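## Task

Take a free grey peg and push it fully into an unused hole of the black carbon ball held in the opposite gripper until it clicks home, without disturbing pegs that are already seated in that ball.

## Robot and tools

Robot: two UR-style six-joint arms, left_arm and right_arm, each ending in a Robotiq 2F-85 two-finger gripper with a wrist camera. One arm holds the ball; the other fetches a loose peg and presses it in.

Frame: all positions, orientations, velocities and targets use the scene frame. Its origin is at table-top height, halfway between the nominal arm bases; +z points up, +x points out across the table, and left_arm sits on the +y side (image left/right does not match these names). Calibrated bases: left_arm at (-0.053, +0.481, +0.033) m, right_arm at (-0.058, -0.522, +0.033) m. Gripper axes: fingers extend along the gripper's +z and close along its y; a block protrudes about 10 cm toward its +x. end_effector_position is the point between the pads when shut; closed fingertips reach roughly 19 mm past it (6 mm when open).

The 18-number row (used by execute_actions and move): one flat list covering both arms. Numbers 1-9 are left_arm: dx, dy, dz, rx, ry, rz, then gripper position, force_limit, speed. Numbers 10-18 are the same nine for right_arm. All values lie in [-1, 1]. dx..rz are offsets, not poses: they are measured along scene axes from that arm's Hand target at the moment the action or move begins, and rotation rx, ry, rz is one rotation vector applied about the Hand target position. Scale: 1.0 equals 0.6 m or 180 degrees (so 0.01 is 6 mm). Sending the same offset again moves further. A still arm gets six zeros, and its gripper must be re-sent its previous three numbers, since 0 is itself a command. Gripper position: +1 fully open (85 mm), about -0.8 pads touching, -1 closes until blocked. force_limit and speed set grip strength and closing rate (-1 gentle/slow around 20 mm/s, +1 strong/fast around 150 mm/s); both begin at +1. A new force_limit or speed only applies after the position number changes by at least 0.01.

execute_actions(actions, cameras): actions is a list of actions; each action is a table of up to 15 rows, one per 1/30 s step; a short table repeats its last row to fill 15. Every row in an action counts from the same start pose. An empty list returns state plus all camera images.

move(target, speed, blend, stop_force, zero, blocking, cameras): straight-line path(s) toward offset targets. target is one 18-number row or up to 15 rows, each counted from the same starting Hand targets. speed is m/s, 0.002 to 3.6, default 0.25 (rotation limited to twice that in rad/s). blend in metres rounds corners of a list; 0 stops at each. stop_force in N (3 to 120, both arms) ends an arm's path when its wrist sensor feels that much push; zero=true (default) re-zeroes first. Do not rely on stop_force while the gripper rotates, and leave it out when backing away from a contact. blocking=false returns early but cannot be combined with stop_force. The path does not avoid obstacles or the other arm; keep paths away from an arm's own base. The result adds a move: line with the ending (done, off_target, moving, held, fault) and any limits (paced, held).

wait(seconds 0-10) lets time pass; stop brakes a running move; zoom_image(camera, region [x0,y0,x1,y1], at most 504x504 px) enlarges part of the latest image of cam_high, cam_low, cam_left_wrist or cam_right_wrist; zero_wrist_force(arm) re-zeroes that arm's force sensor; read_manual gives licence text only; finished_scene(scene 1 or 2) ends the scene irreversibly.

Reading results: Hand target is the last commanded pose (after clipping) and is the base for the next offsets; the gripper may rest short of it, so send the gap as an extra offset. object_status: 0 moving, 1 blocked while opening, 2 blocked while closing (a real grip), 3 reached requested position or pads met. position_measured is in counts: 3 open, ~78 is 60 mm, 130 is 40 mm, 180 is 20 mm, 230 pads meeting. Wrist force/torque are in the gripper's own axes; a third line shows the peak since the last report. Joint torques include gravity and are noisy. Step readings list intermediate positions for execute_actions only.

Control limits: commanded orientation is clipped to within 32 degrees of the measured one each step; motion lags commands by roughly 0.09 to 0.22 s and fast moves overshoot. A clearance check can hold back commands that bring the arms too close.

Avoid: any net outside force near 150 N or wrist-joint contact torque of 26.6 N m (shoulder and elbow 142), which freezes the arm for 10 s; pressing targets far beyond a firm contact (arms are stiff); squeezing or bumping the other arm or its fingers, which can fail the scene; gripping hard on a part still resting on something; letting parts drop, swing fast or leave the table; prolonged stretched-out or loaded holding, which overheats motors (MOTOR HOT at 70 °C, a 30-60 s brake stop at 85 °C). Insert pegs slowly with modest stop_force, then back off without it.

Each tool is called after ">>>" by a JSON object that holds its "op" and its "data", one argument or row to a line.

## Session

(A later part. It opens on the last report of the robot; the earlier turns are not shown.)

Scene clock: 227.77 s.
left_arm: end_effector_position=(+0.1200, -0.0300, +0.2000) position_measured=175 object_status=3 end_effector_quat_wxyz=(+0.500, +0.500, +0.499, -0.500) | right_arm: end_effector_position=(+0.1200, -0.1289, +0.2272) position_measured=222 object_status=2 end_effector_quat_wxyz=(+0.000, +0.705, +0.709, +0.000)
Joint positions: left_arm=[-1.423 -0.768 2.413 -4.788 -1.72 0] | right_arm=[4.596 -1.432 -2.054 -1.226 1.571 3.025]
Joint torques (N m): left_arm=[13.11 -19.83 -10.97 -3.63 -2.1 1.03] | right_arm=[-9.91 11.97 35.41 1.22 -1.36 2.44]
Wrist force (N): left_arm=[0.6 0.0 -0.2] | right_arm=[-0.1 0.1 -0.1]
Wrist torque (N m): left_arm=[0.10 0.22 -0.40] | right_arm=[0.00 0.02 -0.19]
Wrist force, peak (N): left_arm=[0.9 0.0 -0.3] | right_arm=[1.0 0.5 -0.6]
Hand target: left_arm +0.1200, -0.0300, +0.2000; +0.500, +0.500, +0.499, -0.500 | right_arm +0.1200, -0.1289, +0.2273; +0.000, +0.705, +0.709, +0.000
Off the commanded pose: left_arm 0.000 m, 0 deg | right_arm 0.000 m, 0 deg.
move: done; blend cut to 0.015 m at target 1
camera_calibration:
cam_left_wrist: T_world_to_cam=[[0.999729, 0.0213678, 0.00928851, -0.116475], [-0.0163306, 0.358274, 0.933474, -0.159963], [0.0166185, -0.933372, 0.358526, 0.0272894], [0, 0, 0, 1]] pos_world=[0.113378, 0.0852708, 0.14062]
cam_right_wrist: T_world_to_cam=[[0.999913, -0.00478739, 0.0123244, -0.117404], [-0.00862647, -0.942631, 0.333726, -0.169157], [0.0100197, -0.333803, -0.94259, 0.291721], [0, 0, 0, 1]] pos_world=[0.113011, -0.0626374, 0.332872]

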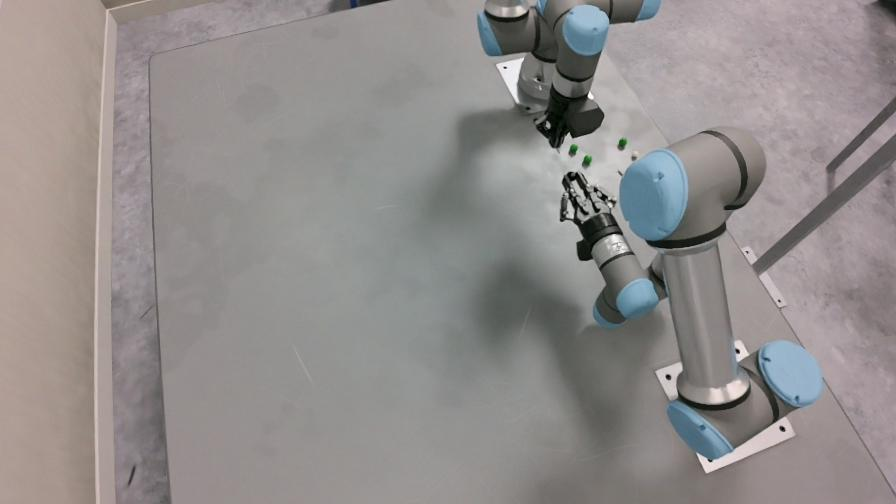

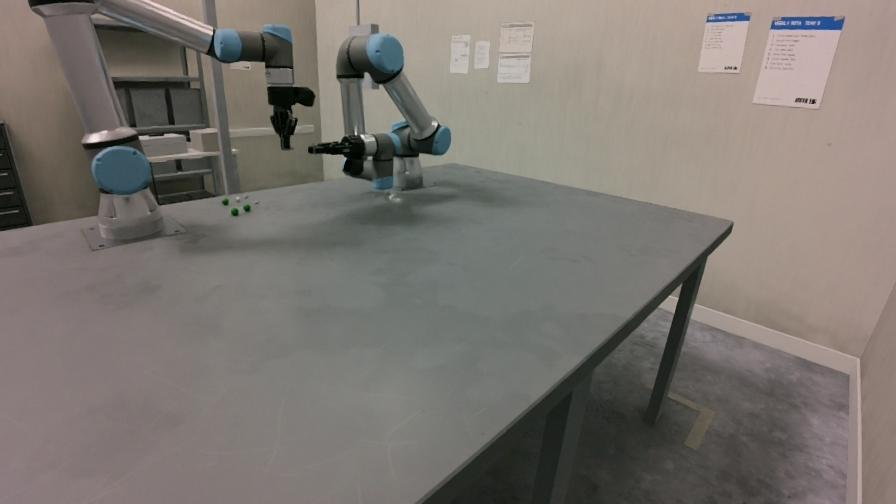

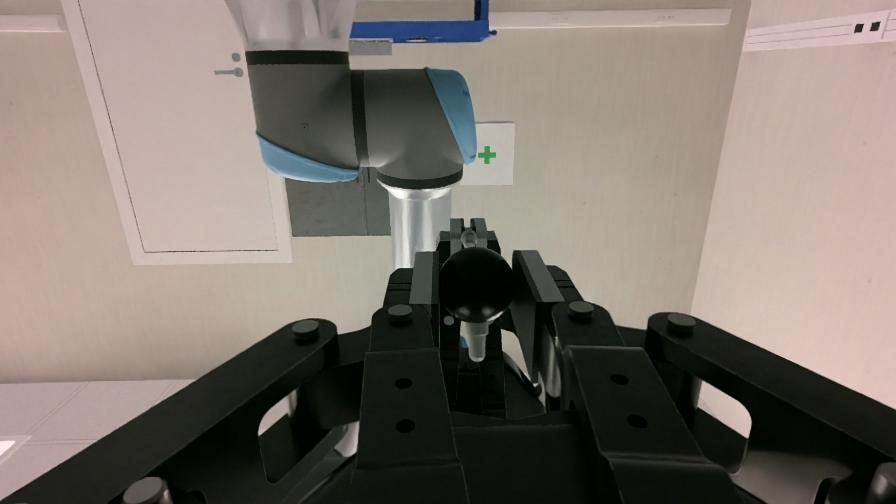

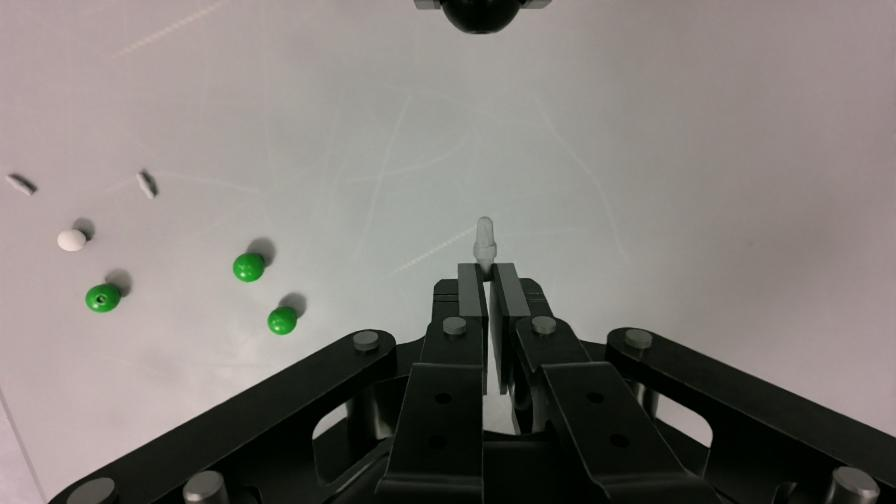

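>>> {"op": "move", "data": {
  "target": [
    [0,0,0,0,0,0,-0.396078,1,-1, -0.0037,0.02,-0.017,0,0,0,-1,-0.6,-1],
    [0,0,0,0,0,0,-0.396078,1,-1, -0.0037,0.0633,-0.017,0,0,0,-1,-0.6,-1]
  ],
  "speed": 0.06,
  "blend": [0.005,0],
  "cameras": ["cam_right_wrist","cam_left_wrist","cam_low"]
}}

>>> {"op": "zoom_image", "data": {
  "camera": "cam_right_wrist",
  "region": [410, 130, 560, 300]
}}

>>> {"op": "zoom_image", "data": {
  "camera": "cam_left_wrist",
  "region": [420, 200, 540, 360]
}}

>>> {"op": "zoom_image", "data": {
  "camera": "cam_low",
  "region": [275, 130, 335, 165]
}}

Scene clock: 264.20 s.
left_arm: end_effector_position=(+0.1200, -0.0300, +0.2000) position_measured=175 object_status=3 end_effector_quat_wxyz=(+0.500, +0.500, +0.499, -0.500) | right_arm: end_effector_position=(+0.1178, -0.0910, +0.2171) position_measured=222 object_status=2 end_effector_quat_wxyz=(+0.000, +0.705, +0.709, +0.000)
Joint positions: left_arm=[-1.423 -0.768 2.413 -4.788 -1.72 0] | right_arm=[4.611 -1.529 -1.995 -1.188 1.571 3.04]
Joint torques (N m): left_arm=[13.04 -20.78 -11.49 -3.71 -2.19 1.09] | right_arm=[11.05 14.74 36.03 4.99 -0.52 2.22]
Wrist force (N): left_arm=[0.5 0.3 -0.3] | right_arm=[0.0 0.1 0.0]
Wrist torque (N m): left_arm=[0.15 0.23 -0.40] | right_arm=[0.02 0.01 -0.19]
Wrist force, peak (N): left_arm=[0.8 0.0 -0.1] | right_arm=[-0.8 0.7 -0.4]
Hand target: left_arm +0.1200, -0.0300, +0.2000; +0.500, +0.500, +0.499, -0.500 | right_arm +0.1178, -0.0909, +0.2171; +0.000, +0.705, +0.709, +0.000
Off the commanded pose: left_arm 0.000 m, 0 deg | right_arm 0.000 m, 0 deg.
move: done
camera_calibration:
cam_left_wrist: T_world_to_cam=[[0.999729, 0.0213678, 0.00928851, -0.116475], [-0.0163306, 0.358274, 0.933474, -0.159963], [0.0166185, -0.933372, 0.358526, 0.0272894], [0, 0, 0, 1]] pos_world=[0.113378, 0.0852708, 0.14062]
cam_right_wrist: T_world_to_cam=[[0.999911, -0.00497511, 0.0123933, -0.114926], [-0.00882644, -0.942629, 0.333727, -0.130059], [0.0100219, -0.333806, -0.942588, 0.294873], [0, 0, 0, 1]] pos_world=[0.110813, -0.0247381, 0.322773]
Images, in order (width x height): cam_low 896x504, cam_left_wrist 896x504, cam_right_wrist 896x504.

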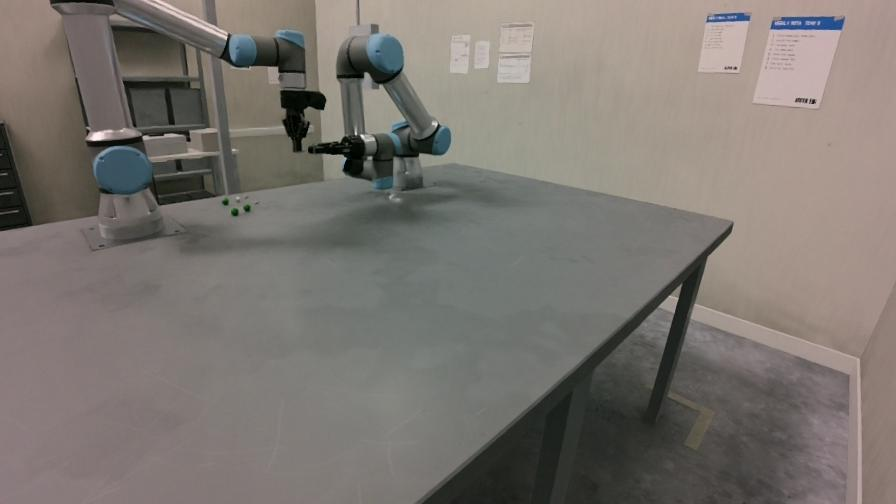

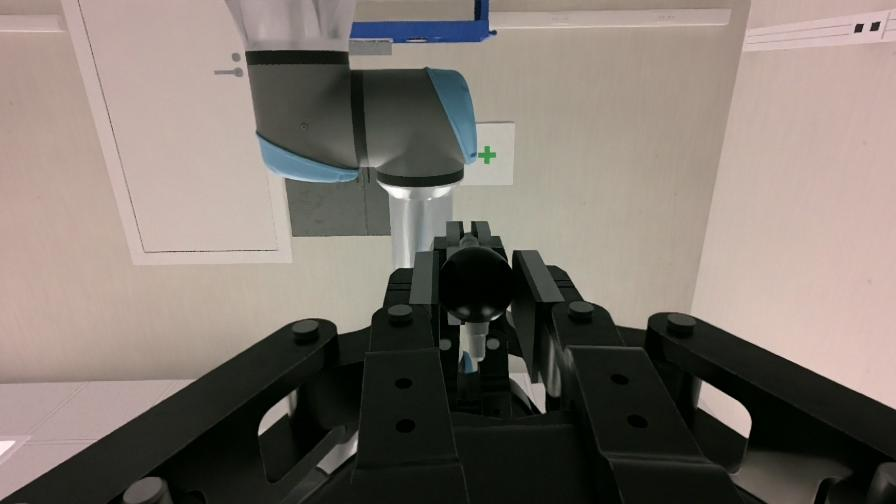

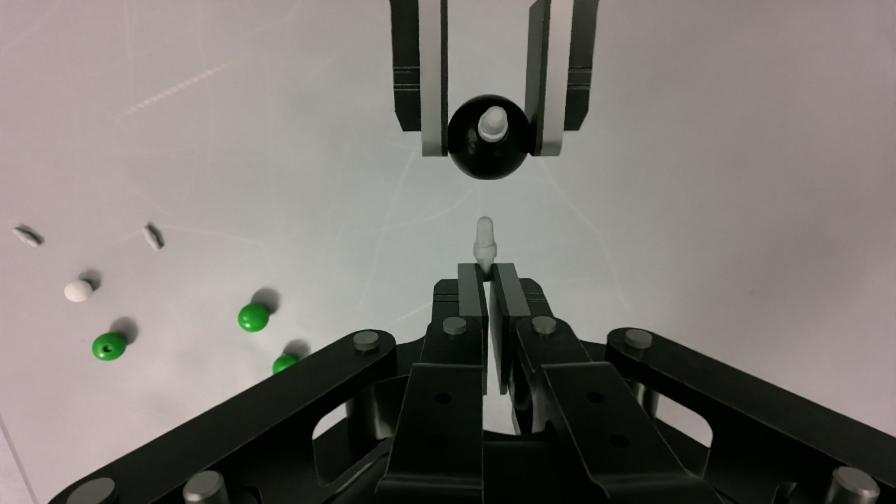

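Scaled by 2.965.

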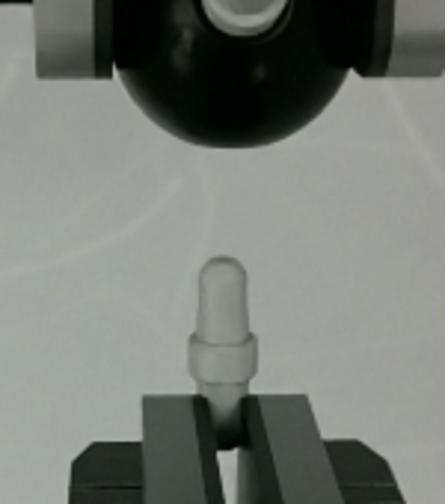

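Scaled by 3.150.

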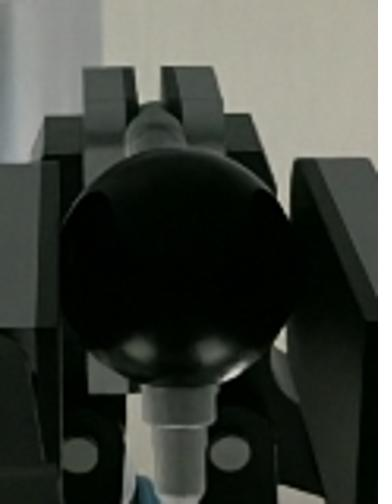

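Scaled by 8.400.

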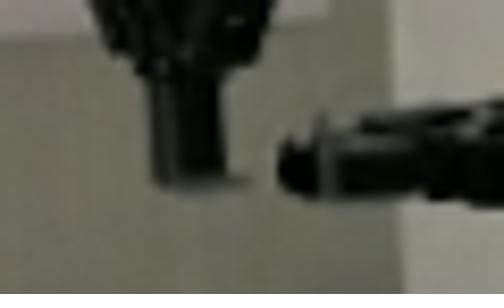

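>>> {"op": "zoom_image", "data": {
  "camera": "cam_low",
  "region": [285, 138, 325, 160]
}}

>>> {"op": "zoom_image", "data": {
  "camera": "cam_left_wrist",
  "region": [440, 215, 510, 265]
}}

Scaled by 12.600.

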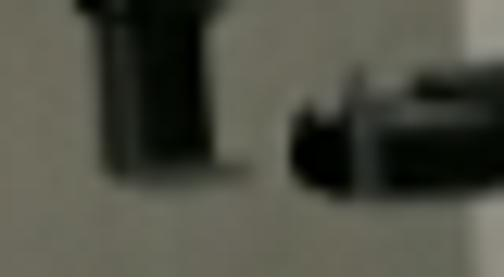

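Scaled by 7.200.

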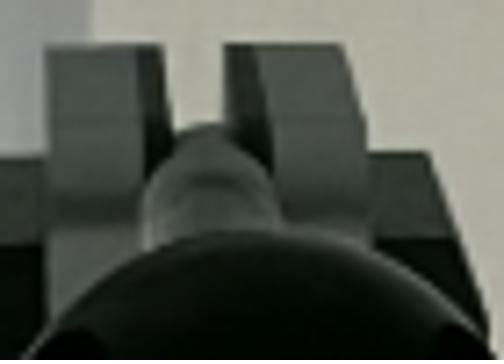

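>>> {"op": "move", "data": {
  "target": [0,0,0,0,0,0,-0.396078,1,-1, 0.0007,0.0117,0.0027,0,0,0,-1,-0.6,-1],
  "speed": 0.03,
  "cameras": ["cam_right_wrist","cam_left_wrist","cam_low"]
}}

>>> {"op": "zoom_image", "data": {
  "camera": "cam_right_wrist",
  "region": [410, 130, 560, 300]
}}

>>> {"op": "zoom_image", "data": {
  "camera": "cam_left_wrist",
  "region": [430, 210, 520, 280]
}}

>>> {"op": "zoom_image", "data": {
  "camera": "cam_low",
  "region": [285, 138, 325, 160]
}}

Scene clock: 310.27 s.
left_arm: end_effector_position=(+0.1200, -0.0300, +0.2000) position_measured=175 object_status=3 end_effector_quat_wxyz=(+0.500, +0.500, +0.499, -0.500) | right_arm: end_effector_position=(+0.1182, -0.0840, +0.2187) position_measured=222 object_status=2 end_effector_quat_wxyz=(+0.000, +0.705, +0.709, +0.000)
Joint positions: left_arm=[-1.423 -0.768 2.413 -4.788 -1.72 0] | right_arm=[4.611 -1.544 -1.976 -1.192 1.571 3.04]
Joint torques (N m): left_arm=[14.14 -20.45 -13.36 -3.7 -2.15 1.15] | right_arm=[10.01 15.21 37.6 1.46 1.13 2.17]
Wrist force (N): left_arm=[0.5 0.2 -0.2] | right_arm=[-0.1 0.4 0.0]
Wrist torque (N m): left_arm=[0.12 0.23 -0.40] | right_arm=[0.06 0.02 -0.19]
Wrist force, peak (N): left_arm=[0.7 0.1 -0.5] | right_arm=[0.0 0.7 -0.4]
Hand target: left_arm +0.1200, -0.0300, +0.2000; +0.500, +0.500, +0.499, -0.500 | right_arm +0.1182, -0.0839, +0.2187; +0.000, +0.705, +0.709, +0.000
Off the commanded pose: left_arm 0.000 m, 0 deg | right_arm 0.000 m, 0 deg.
move: done
camera_calibration:
cam_left_wrist: T_world_to_cam=[[0.999729, 0.0213678, 0.00928851, -0.116475], [-0.0163306, 0.358274, 0.933474, -0.159963], [0.0166185, -0.933372, 0.358526, 0.0272894], [0, 0, 0, 1]] pos_world=[0.113378, 0.0852708, 0.14062]
cam_right_wrist: T_world_to_cam=[[0.999911, -0.00497511, 0.0123933, -0.115311], [-0.00882644, -0.942629, 0.333727, -0.123896], [0.0100219, -0.333806, -0.942588, 0.298748], [0, 0, 0, 1]] pos_world=[0.111213, -0.0176381, 0.324373]
Images, in order (width x height): cam_low 896x504, cam_left_wrist 896x504, cam_right_wrist 896x504.

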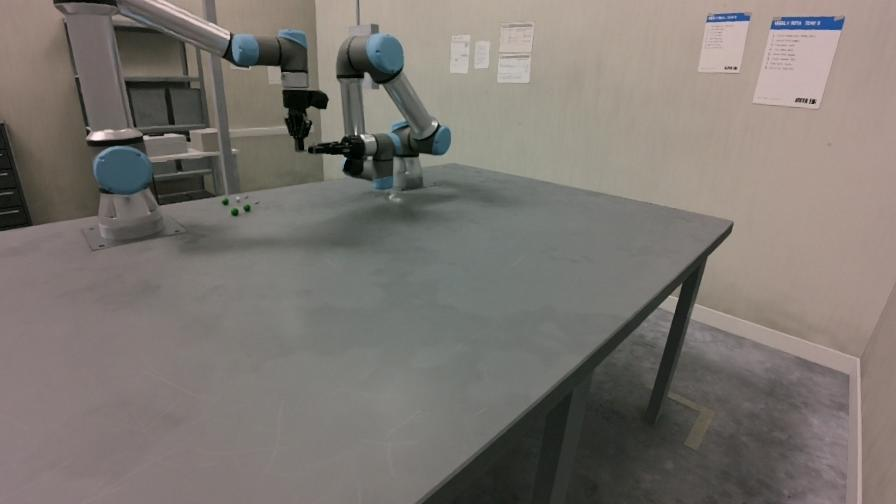

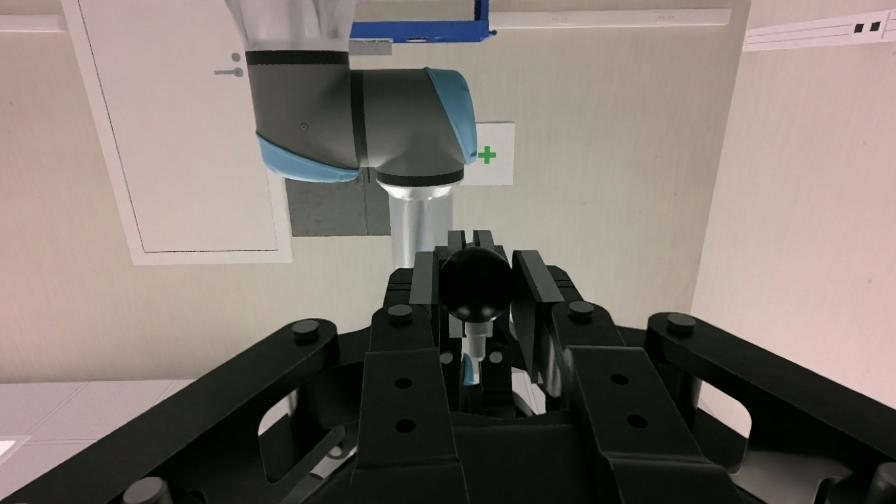

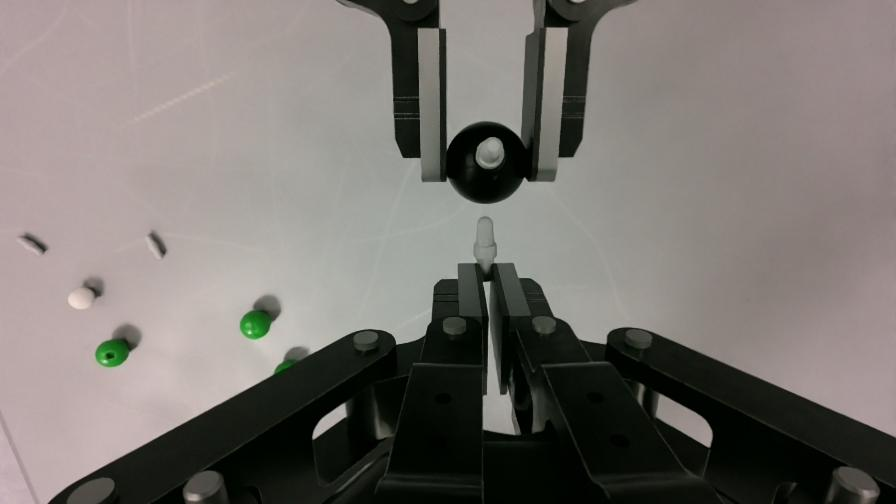

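Scaled by 2.965.

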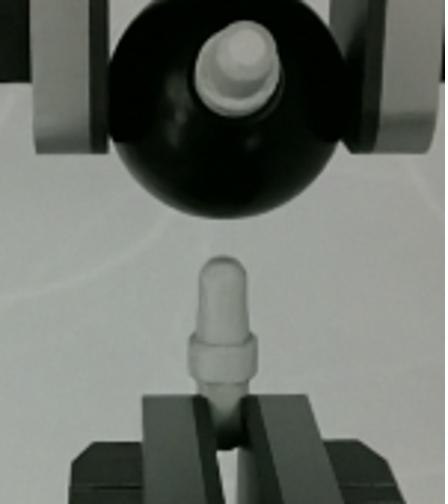

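Scaled by 5.600.

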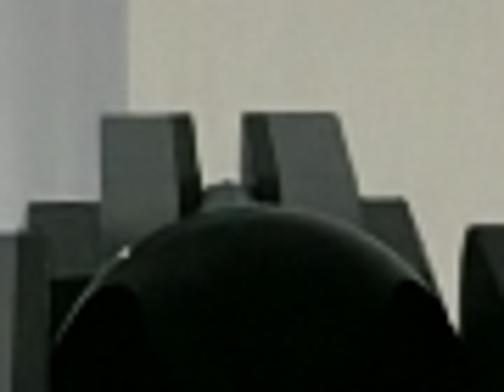

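Scaled by 12.600.

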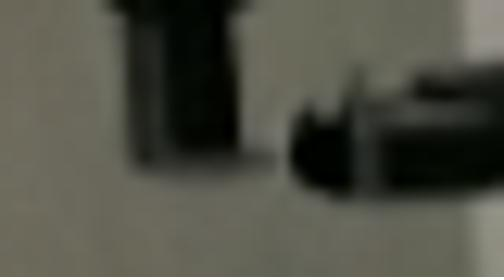

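>>> {"op": "move", "data": {
  "target": [
    [0,0,0,0,0,0,-0.396078,1,-1, -0.0002,0.002,0.0013,0,0,0,-1,-0.6,-1],
    [0,0,0,0,0,0,-0.396078,1,-1, -0.0002,0.016,0.0013,0,0,0,-1,-0.6,-1]
  ],
  "speed": 0.004,
  "stop_force": 5,
  "cameras": ["cam_right_wrist","cam_left_wrist","cam_low"]
}}

>>> {"op": "zoom_image", "data": {
  "camera": "cam_right_wrist",
  "region": [410, 130, 560, 300]
}}

>>> {"op": "zoom_image", "data": {
  "camera": "cam_left_wrist",
  "region": [430, 210, 520, 280]
}}

Scene clock: 322.30 s.
left_arm: end_effector_position=(+0.1200, -0.0300, +0.2000) position_measured=175 object_status=3 end_effector_quat_wxyz=(+0.500, +0.500, +0.499, -0.500) | right_arm: end_effector_position=(+0.1181, -0.0789, +0.2194) position_measured=222 object_status=2 end_effector_quat_wxyz=(+0.000, +0.705, +0.709, +0.000)
Joint positions: left_arm=[-1.423 -0.768 2.413 -4.788 -1.72 0] | right_arm=[4.613 -1.555 -1.964 -1.194 1.571 3.042]
Joint torques (N m): left_arm=[8.91 -21.87 -11.79 -1.01 -2.06 0.88] | right_arm=[2.42 29.49 16.01 5.35 1.05 0.43]
Wrist force (N): left_arm=[0.9 -0.1 -4.1] | right_arm=[-3.9 0.3 -0.2]
Wrist torque (N m): left_arm=[0.07 0.18 -0.40] | right_arm=[0.06 0.00 -0.19]
Wrist force, peak (N): left_arm=[1.1 0.3 -5.8] | right_arm=[-6.1 0.3 -0.3]
Hand target: left_arm +0.1200, -0.0300, +0.2000; +0.500, +0.500, +0.499, -0.500 | right_arm +0.1181, -0.0789, +0.2194; +0.000, +0.705, +0.709, +0.000 (not the last commanded pose)
Off the commanded pose: left_arm 0.000 m, 0 deg | right_arm 0.005 m, 0 deg.
move: contact (right_arm); path passed 1 of 2 targets
camera_calibration:
cam_left_wrist: T_world_to_cam=[[0.999727, 0.0214613, 0.00925299, -0.116478], [-0.0163309, 0.358272, 0.933474, -0.159963], [0.0167185, -0.93337, 0.358525, 0.0272783], [0, 0, 0, 1]] pos_world=[0.113378, 0.085271, 0.140619]
cam_right_wrist: T_world_to_cam=[[0.999911, -0.00497375, 0.0123939, -0.115094], [-0.00882631, -0.942597, 0.333815, -0.119353], [0.0100222, -0.333895, -0.942557, 0.3011], [0, 0, 0, 1]] pos_world=[0.111013, -0.0125388, 0.325072]
Images, in order (width x height): cam_low 896x504, cam_left_wrist 896x504, cam_right_wrist 896x504.

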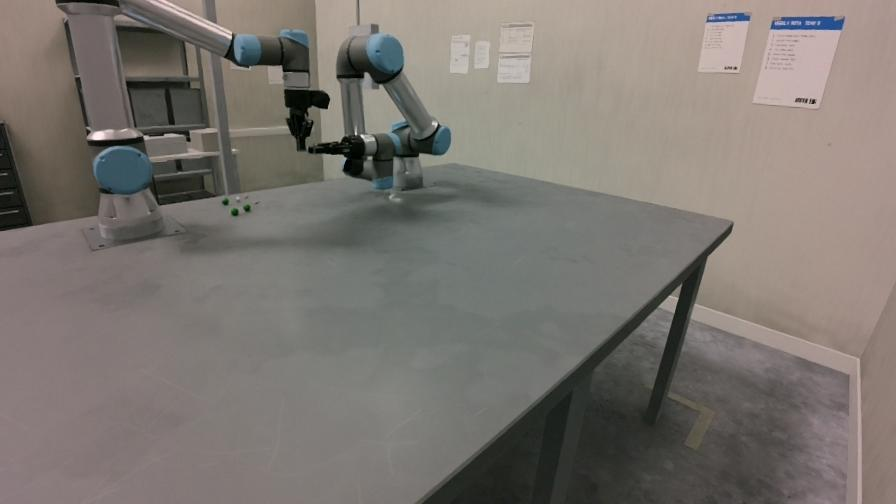

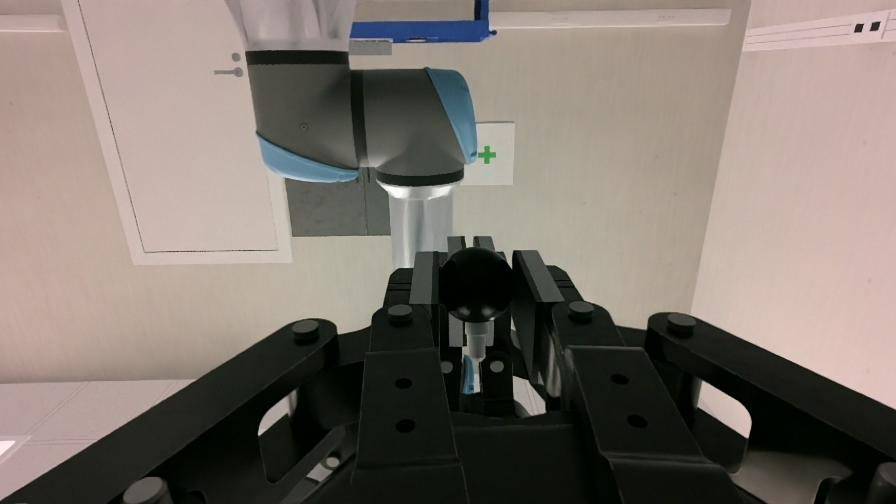

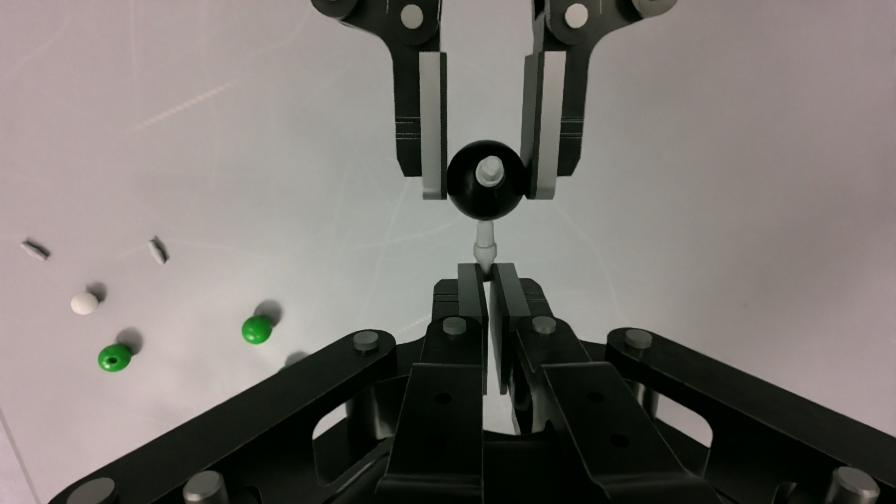

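Scaled by 2.965.

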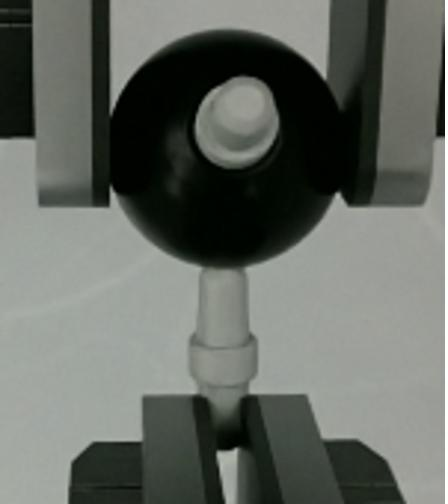

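Scaled by 5.600.

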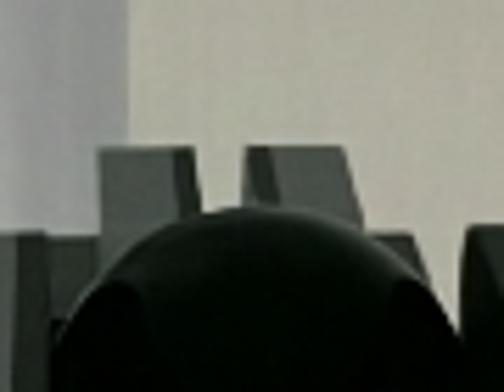

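>>> {"op": "move", "data": {
  "target": [0,0,0,0,0,0,-0.396078,1,-1, 0,0.005,0,0,0,0,-1,-0.6,-1],
  "speed": 0.003,
  "stop_force": 15,
  "zero": false,
  "cameras": ["cam_right_wrist"]
}}

>>> {"op": "zoom_image", "data": {
  "camera": "cam_right_wrist",
  "region": [410, 130, 560, 300]
}}

Scene clock: 330.73 s.
left_arm: end_effector_position=(+0.1200, -0.0300, +0.2000) position_measured=175 object_status=3 end_effector_quat_wxyz=(+0.500, +0.500, +0.499, -0.500) | right_arm: end_effector_position=(+0.1181, -0.0759, +0.2194) position_measured=222 object_status=2 end_effector_quat_wxyz=(+0.000, +0.705, +0.709, +0.000)
Joint positions: left_arm=[-1.423 -0.768 2.413 -4.788 -1.72 0] | right_arm=[4.613 -1.562 -1.957 -1.194 1.571 3.042]
Joint torques (N m): left_arm=[-7.32 -21.32 -11.14 -1.59 -2.28 1.1] | right_arm=[10.32 16.73 36.67 3.01 1.23 2.12]
Wrist force (N): left_arm=[-0.2 -0.1 -0.7] | right_arm=[-0.6 0.2 0.7]
Wrist torque (N m): left_arm=[0.09 0.20 -0.40] | right_arm=[0.01 0.00 -0.19]
Wrist force, peak (N): left_arm=[1.0 0.2 -7.3] | right_arm=[-7.6 -0.1 -0.2]
Hand target: left_arm +0.1200, -0.0300, +0.2000; +0.500, +0.500, +0.499, -0.500 | right_arm +0.1181, -0.0759, +0.2194; +0.000, +0.705, +0.709, +0.000
Off the commanded pose: left_arm 0.000 m, 0 deg | right_arm 0.000 m, 0 deg.
move: done
camera_calibration:
cam_right_wrist: T_world_to_cam=[[0.999911, -0.00497564, 0.0123935, -0.115179], [-0.008827, -0.942629, 0.333727, -0.116495], [0.0100219, -0.333806, -0.942588, 0.302112], [0, 0, 0, 1]] pos_world=[0.111113, -0.00953806, 0.325073]
Images, in order (width x height): cam_right_wrist 896x504.

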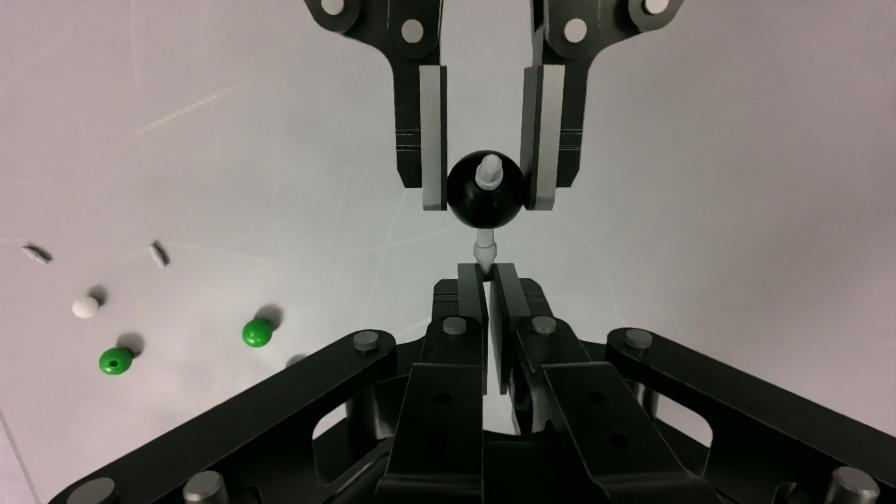

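Scaled by 2.965.

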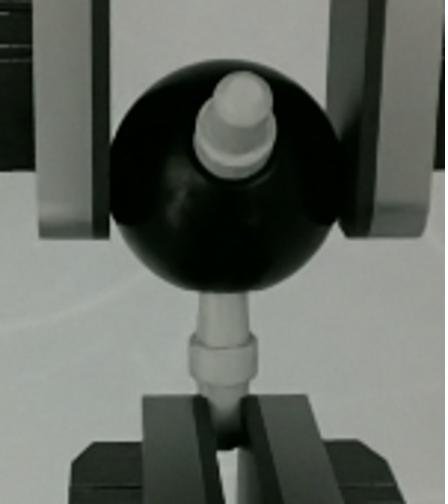

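>>> {"op": "move", "data": {
  "target": [0,0,0,0,0,0,-0.396078,1,-1, 0,0.0117,0,0,0,0,-1,-0.6,-1],
  "speed": 0.003,
  "stop_force": 30,
  "zero": false,
  "cameras": ["cam_right_wrist","cam_left_wrist"]
}}

>>> {"op": "zoom_image", "data": {
  "camera": "cam_right_wrist",
  "region": [410, 130, 560, 300]
}}

Scene clock: 340.20 s.
left_arm: end_effector_position=(+0.1200, -0.0300, +0.2000) position_measured=175 object_status=3 end_effector_quat_wxyz=(+0.500, +0.500, +0.499, -0.500) | right_arm: end_effector_position=(+0.1181, -0.0688, +0.2194) position_measured=222 object_status=2 end_effector_quat_wxyz=(+0.000, +0.705, +0.709, +0.000)
Joint positions: left_arm=[-1.423 -0.768 2.413 -4.788 -1.72 0] | right_arm=[4.615 -1.578 -1.941 -1.194 1.571 3.044]
Joint torques (N m): left_arm=[-12.86 -23.49 -11.02 -0.49 -0.64 0.99] | right_arm=[11.81 17.28 43.2 6.3 1.03 2.48]
Wrist force (N): left_arm=[0.9 0.1 -15.6] | right_arm=[-16.2 0.0 -0.3]
Wrist torque (N m): left_arm=[0.08 0.24 -0.40] | right_arm=[0.05 -0.08 -0.19]
Wrist force, peak (N): left_arm=[1.1 -0.5 -16.4] | right_arm=[-17.0 1.0 -0.7]
Hand target: left_arm +0.1200, -0.0300, +0.2000; +0.500, +0.500, +0.499, -0.500 | right_arm +0.1181, -0.0688, +0.2194; +0.000, +0.705, +0.709, +0.000
Off the commanded pose: left_arm 0.000 m, 0 deg | right_arm 0.000 m, 0 deg.
move: done
camera_calibration:
cam_left_wrist: T_world_to_cam=[[0.999729, 0.0213678, 0.00928851, -0.116475], [-0.0163306, 0.358274, 0.933474, -0.159963], [0.0166185, -0.933372, 0.358526, 0.0272894], [0, 0, 0, 1]] pos_world=[0.113378, 0.0852708, 0.14062]
cam_right_wrist: T_world_to_cam=[[0.999911, -0.00497375, 0.0123939, -0.115144], [-0.00882631, -0.942597, 0.333815, -0.109926], [0.0100222, -0.333895, -0.942557, 0.304438], [0, 0, 0, 1]] pos_world=[0.111113, -0.00253882, 0.325072]
Images, in order (width x height): cam_left_wrist 896x504, cam_right_wrist 896x504.

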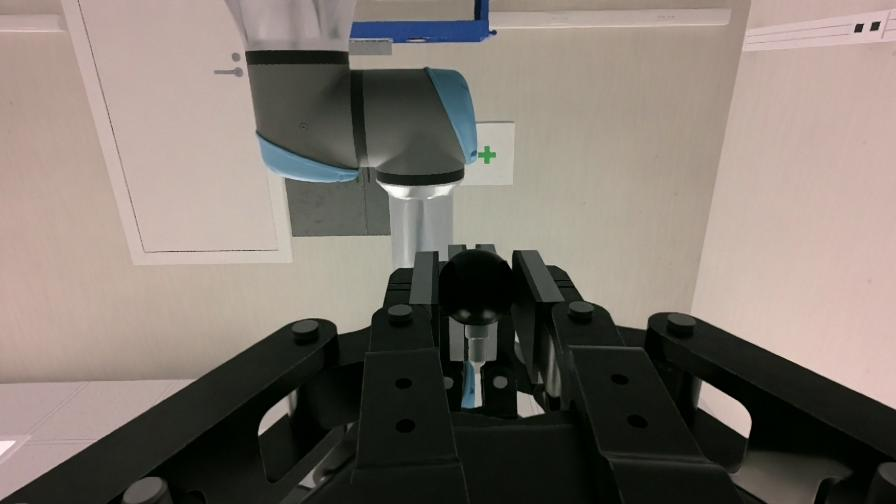

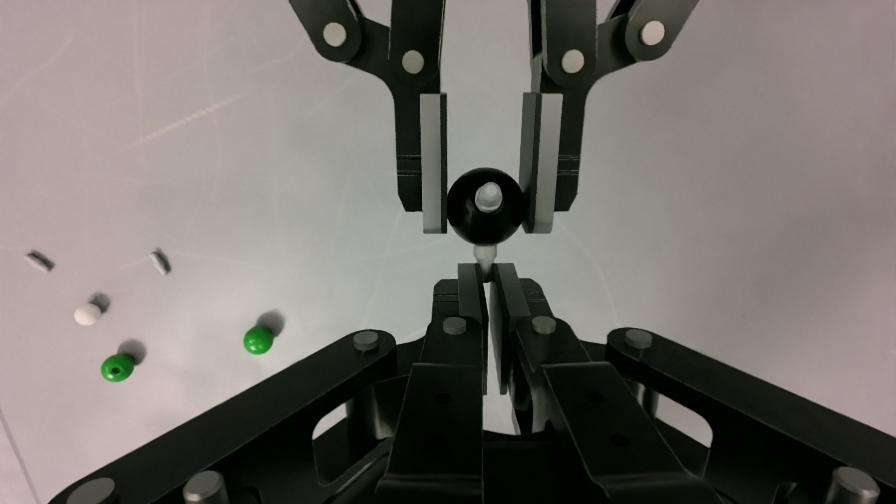

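Scaled by 2.965.

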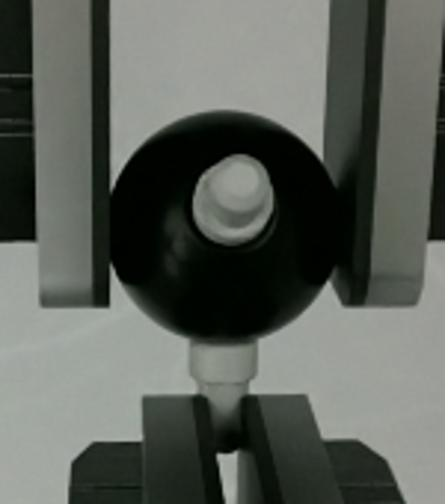

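>>> {"op": "move", "data": {
  "target": [0,0,0,0,0,0,-0.396078,1,-1, 0,0.006,0,0,0,0,-1,-0.6,-1],
  "speed": 0.003,
  "stop_force": 40,
  "zero": false,
  "cameras": ["cam_right_wrist","cam_left_wrist"]
}}

>>> {"op": "zoom_image", "data": {
  "camera": "cam_right_wrist",
  "region": [410, 130, 560, 300]
}}

Scene clock: 345.37 s.
left_arm: end_effector_position=(+0.1200, -0.0300, +0.2000) position_measured=175 object_status=3 end_effector_quat_wxyz=(+0.500, +0.500, +0.499, -0.500) | right_arm: end_effector_position=(+0.1181, -0.0652, +0.2194) position_measured=222 object_status=2 end_effector_quat_wxyz=(+0.000, +0.705, +0.709, +0.000)
Joint positions: left_arm=[-1.423 -0.768 2.413 -4.788 -1.72 0] | right_arm=[4.615 -1.586 -1.933 -1.194 1.571 3.044]
Joint torques (N m): left_arm=[-13.31 -25.01 -11.05 -0.01 0.77 0.82] | right_arm=[12.6 17.54 43.38 7.12 1.04 2.38]
Wrist force (N): left_arm=[0.9 -0.4 -15.9] | right_arm=[-16.6 1.0 -0.7]
Wrist torque (N m): left_arm=[0.15 0.24 -0.40] | right_arm=[0.07 -0.10 -0.19]
Wrist force, peak (N): left_arm=[1.2 -0.6 -16.5] | right_arm=[-17.5 0.7 -0.6]
Hand target: left_arm +0.1200, -0.0300, +0.2000; +0.500, +0.500, +0.499, -0.500 | right_arm +0.1181, -0.0652, +0.2194; +0.000, +0.705, +0.709, +0.000
Off the commanded pose: left_arm 0.000 m, 0 deg | right_arm 0.000 m, 0 deg.
move: done
camera_calibration:
cam_left_wrist: T_world_to_cam=[[0.999729, 0.0213678, 0.00928851, -0.116475], [-0.0163306, 0.358274, 0.933474, -0.159963], [0.0166185, -0.933372, 0.358526, 0.0272894], [0, 0, 0, 1]] pos_world=[0.113378, 0.0852708, 0.14062]
cam_right_wrist: T_world_to_cam=[[0.999911, -0.00497375, 0.0123939, -0.115126], [-0.00882631, -0.942597, 0.333815, -0.106533], [0.0100222, -0.333895, -0.942557, 0.30564], [0, 0, 0, 1]] pos_world=[0.111113, 0.00106118, 0.325072]
Images, in order (width x height): cam_left_wrist 896x504, cam_right_wrist 896x504.

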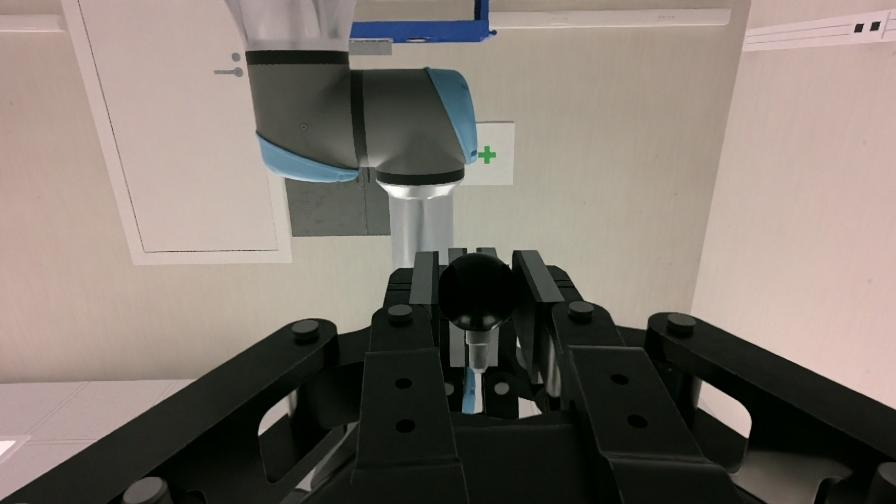

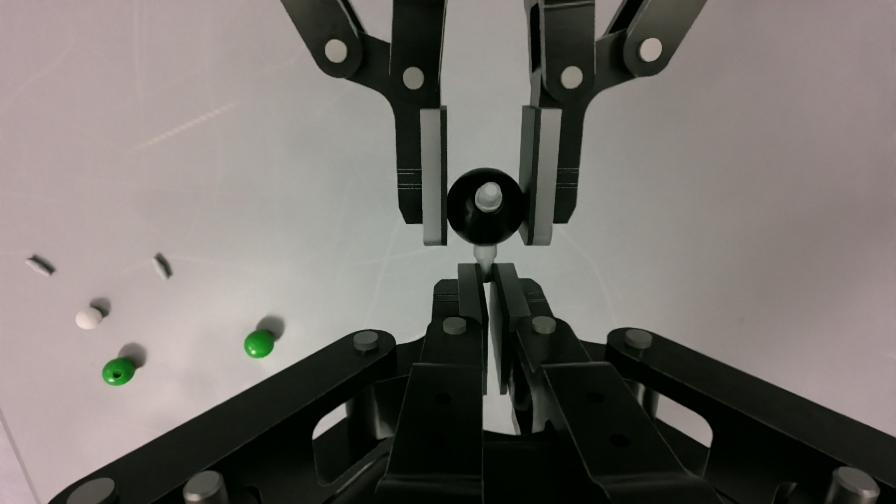

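Scaled by 2.965.

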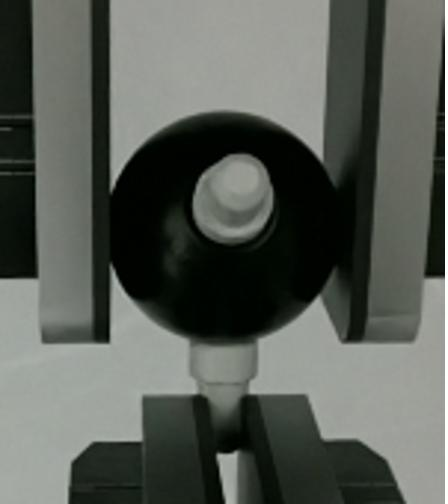

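>>> {"op": "move", "data": {
  "target": [0,0,0,0,0,0,-1,1,-1, 0,0,0,0,0,0,-1,-0.6,-1],
  "speed": 0.02
}}

>>> {"op": "wait", "data": {
  "seconds": 0.5
}}

Scene clock: 349.37 s.
left_arm: end_effector_position=(+0.1200, -0.0300, +0.2000) position_measured=181 object_status=0 end_effector_quat_wxyz=(+0.500, +0.500, +0.499, -0.500) | right_arm: end_effector_position=(+0.1181, -0.0652, +0.2194) position_measured=222 object_status=2 end_effector_quat_wxyz=(+0.000, +0.705, +0.709, +0.000)
Joint positions: left_arm=[-1.423 -0.768 2.413 -4.788 -1.72 0] | right_arm=[4.615 -1.586 -1.933 -1.194 1.571 3.044]
Joint torques (N m): left_arm=[-12.72 -28.48 -8.53 0.07 0.82 0.85] | right_arm=[8.84 16.86 42.65 9.25 1.09 2.4]
Wrist force (N): left_arm=[1.0 0.0 -17.9] | right_arm=[-18.7 0.3 -0.6]
Wrist torque (N m): left_arm=[0.14 0.22 -0.40] | right_arm=[0.04 -0.07 -0.19]
Wrist force, peak (N): left_arm=[1.1 -0.4 -18.3] | right_arm=[-19.2 0.3 -0.6]
Hand target: left_arm +0.1200, -0.0300, +0.2000; +0.500, +0.500, +0.499, -0.500 | right_arm +0.1181, -0.0652, +0.2194; +0.000, +0.705, +0.709, +0.000
Off the commanded pose: left_arm 0.000 m, 0 deg | right_arm 0.000 m, 0 deg.
move: done

Scene clock: 349.87 s.
left_arm: end_effector_position=(+0.1200, -0.0300, +0.2000) position_measured=181 object_status=2 end_effector_quat_wxyz=(+0.500, +0.500, +0.499, -0.500) | right_arm: end_effector_position=(+0.1181, -0.0652, +0.2194) position_measured=222 object_status=2 end_effector_quat_wxyz=(+0.000, +0.705, +0.709, +0.000)
Joint positions: left_arm=[-1.423 -0.768 2.413 -4.788 -1.72 0] | right_arm=[4.615 -1.586 -1.933 -1.194 1.571 3.044]
Joint torques (N m): left_arm=[-12.85 -27.96 -9.54 -0.02 0.83 1] | right_arm=[8.81 17.89 41.84 9.32 0.95 2.25]
Wrist force (N): left_arm=[1.1 -0.2 -17.7] | right_arm=[-18.5 0.2 -1.0]
Wrist torque (N m): left_arm=[0.11 0.22 -0.40] | right_arm=[0.03 -0.11 -0.20]
Wrist force, peak (N): left_arm=[0.9 -0.2 -17.9] | right_arm=[-18.9 0.4 -0.6]
Hand target: left_arm +0.1200, -0.0300, +0.2000; +0.500, +0.500, +0.499, -0.500 | right_arm +0.1181, -0.0652, +0.2194; +0.000, +0.705, +0.709, +0.000
Tool commands: left_gripper/position=-1.0 left_gripper/force_limit=+1.0 left_gripper/speed=-1.0 right_gripper/position=-1.0 right_gripper/force_limit=-0.6 right_gripper/speed=-1.0
Off the commanded pose: left_arm 0.000 m, 0 deg | right_arm 0.000 m, 0 deg.
wait: 0.50 s; at rest by 0.17 s

>>> {"op": "move", "data": {
  "target": [0,0,0,0,0,0,-1,1,-1, 0,0.006,0,0,0,0,-1,-0.6,-1],
  "speed": 0.003,
  "stop_force": 50,
  "zero": false,
  "cameras": ["cam_right_wrist","cam_left_wrist"]
}}

>>> {"op": "zoom_image", "data": {
  "camera": "cam_right_wrist",
  "region": [410, 130, 560, 300]
}}

Scene clock: 355.57 s.
left_arm: end_effector_position=(+0.1200, -0.0300, +0.2000) position_measured=181 object_status=2 end_effector_quat_wxyz=(+0.500, +0.500, +0.499, -0.500) | right_arm: end_effector_position=(+0.1181, -0.0619, +0.2194) position_measured=222 object_status=2 end_effector_quat_wxyz=(+0.000, +0.705, +0.709, +0.000)
Joint positions: left_arm=[-1.423 -0.768 2.413 -4.788 -1.72 0] | right_arm=[4.616 -1.594 -1.925 -1.194 1.571 3.045]
Joint torques (N m): left_arm=[-12.76 -29.54 -7.68 -0.01 0.83 0.87] | right_arm=[15.01 28.05 34.22 16.21 1.14 2.04]
Wrist force (N): left_arm=[7.8 0.8 -47.7] | right_arm=[-50.6 -0.6 -6.1]
Wrist torque (N m): left_arm=[0.09 0.17 -0.40] | right_arm=[0.08 -0.09 -0.22]
Wrist force, peak (N): left_arm=[8.4 0.7 -48.6] | right_arm=[-51.5 -0.7 -6.9]
Hand target: left_arm +0.1200, -0.0300, +0.2000; +0.500, +0.500, +0.499, -0.500 | right_arm +0.1181, -0.0619, +0.2194; +0.000, +0.705, +0.709, +0.000
Off the commanded pose: left_arm 0.000 m, 0 deg | right_arm 0.000 m, 0 deg.
move: contact (right_arm)
camera_calibration:
cam_left_wrist: T_world_to_cam=[[0.999729, 0.0213678, 0.00928851, -0.116475], [-0.0163306, 0.358274, 0.933474, -0.159963], [0.0166185, -0.933372, 0.358526, 0.0272894], [0, 0, 0, 1]] pos_world=[0.113378, 0.0852708, 0.14062]
cam_right_wrist: T_world_to_cam=[[0.999911, -0.0049725, 0.0123942, -0.11511], [-0.00882653, -0.942554, 0.333936, -0.103368], [0.0100217, -0.334016, -0.942514, 0.306761], [0, 0, 0, 1]] pos_world=[0.111113, 0.00446015, 0.325072]
Images, in order (width x height): cam_left_wrist 896x504, cam_right_wrist 896x504.

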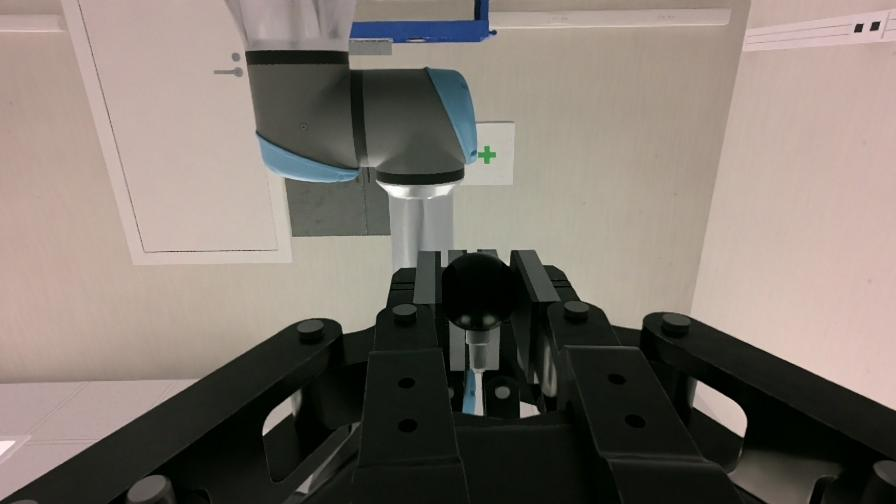

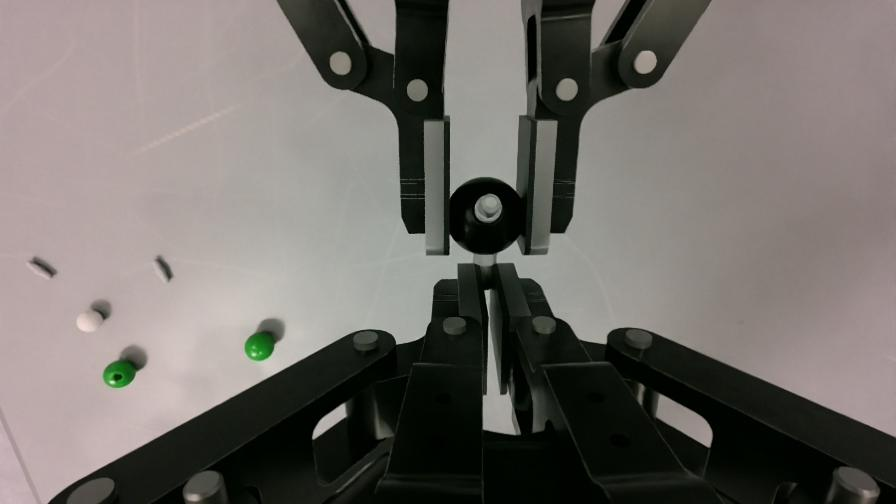

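Scaled by 2.965.

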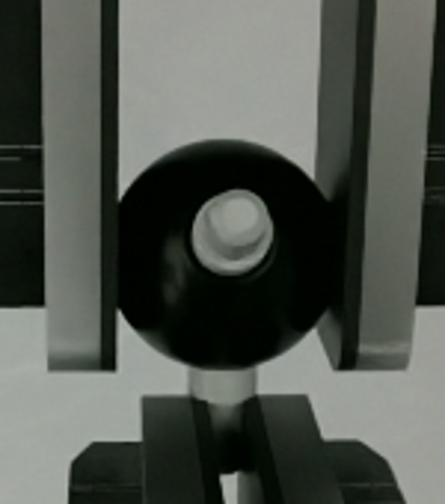

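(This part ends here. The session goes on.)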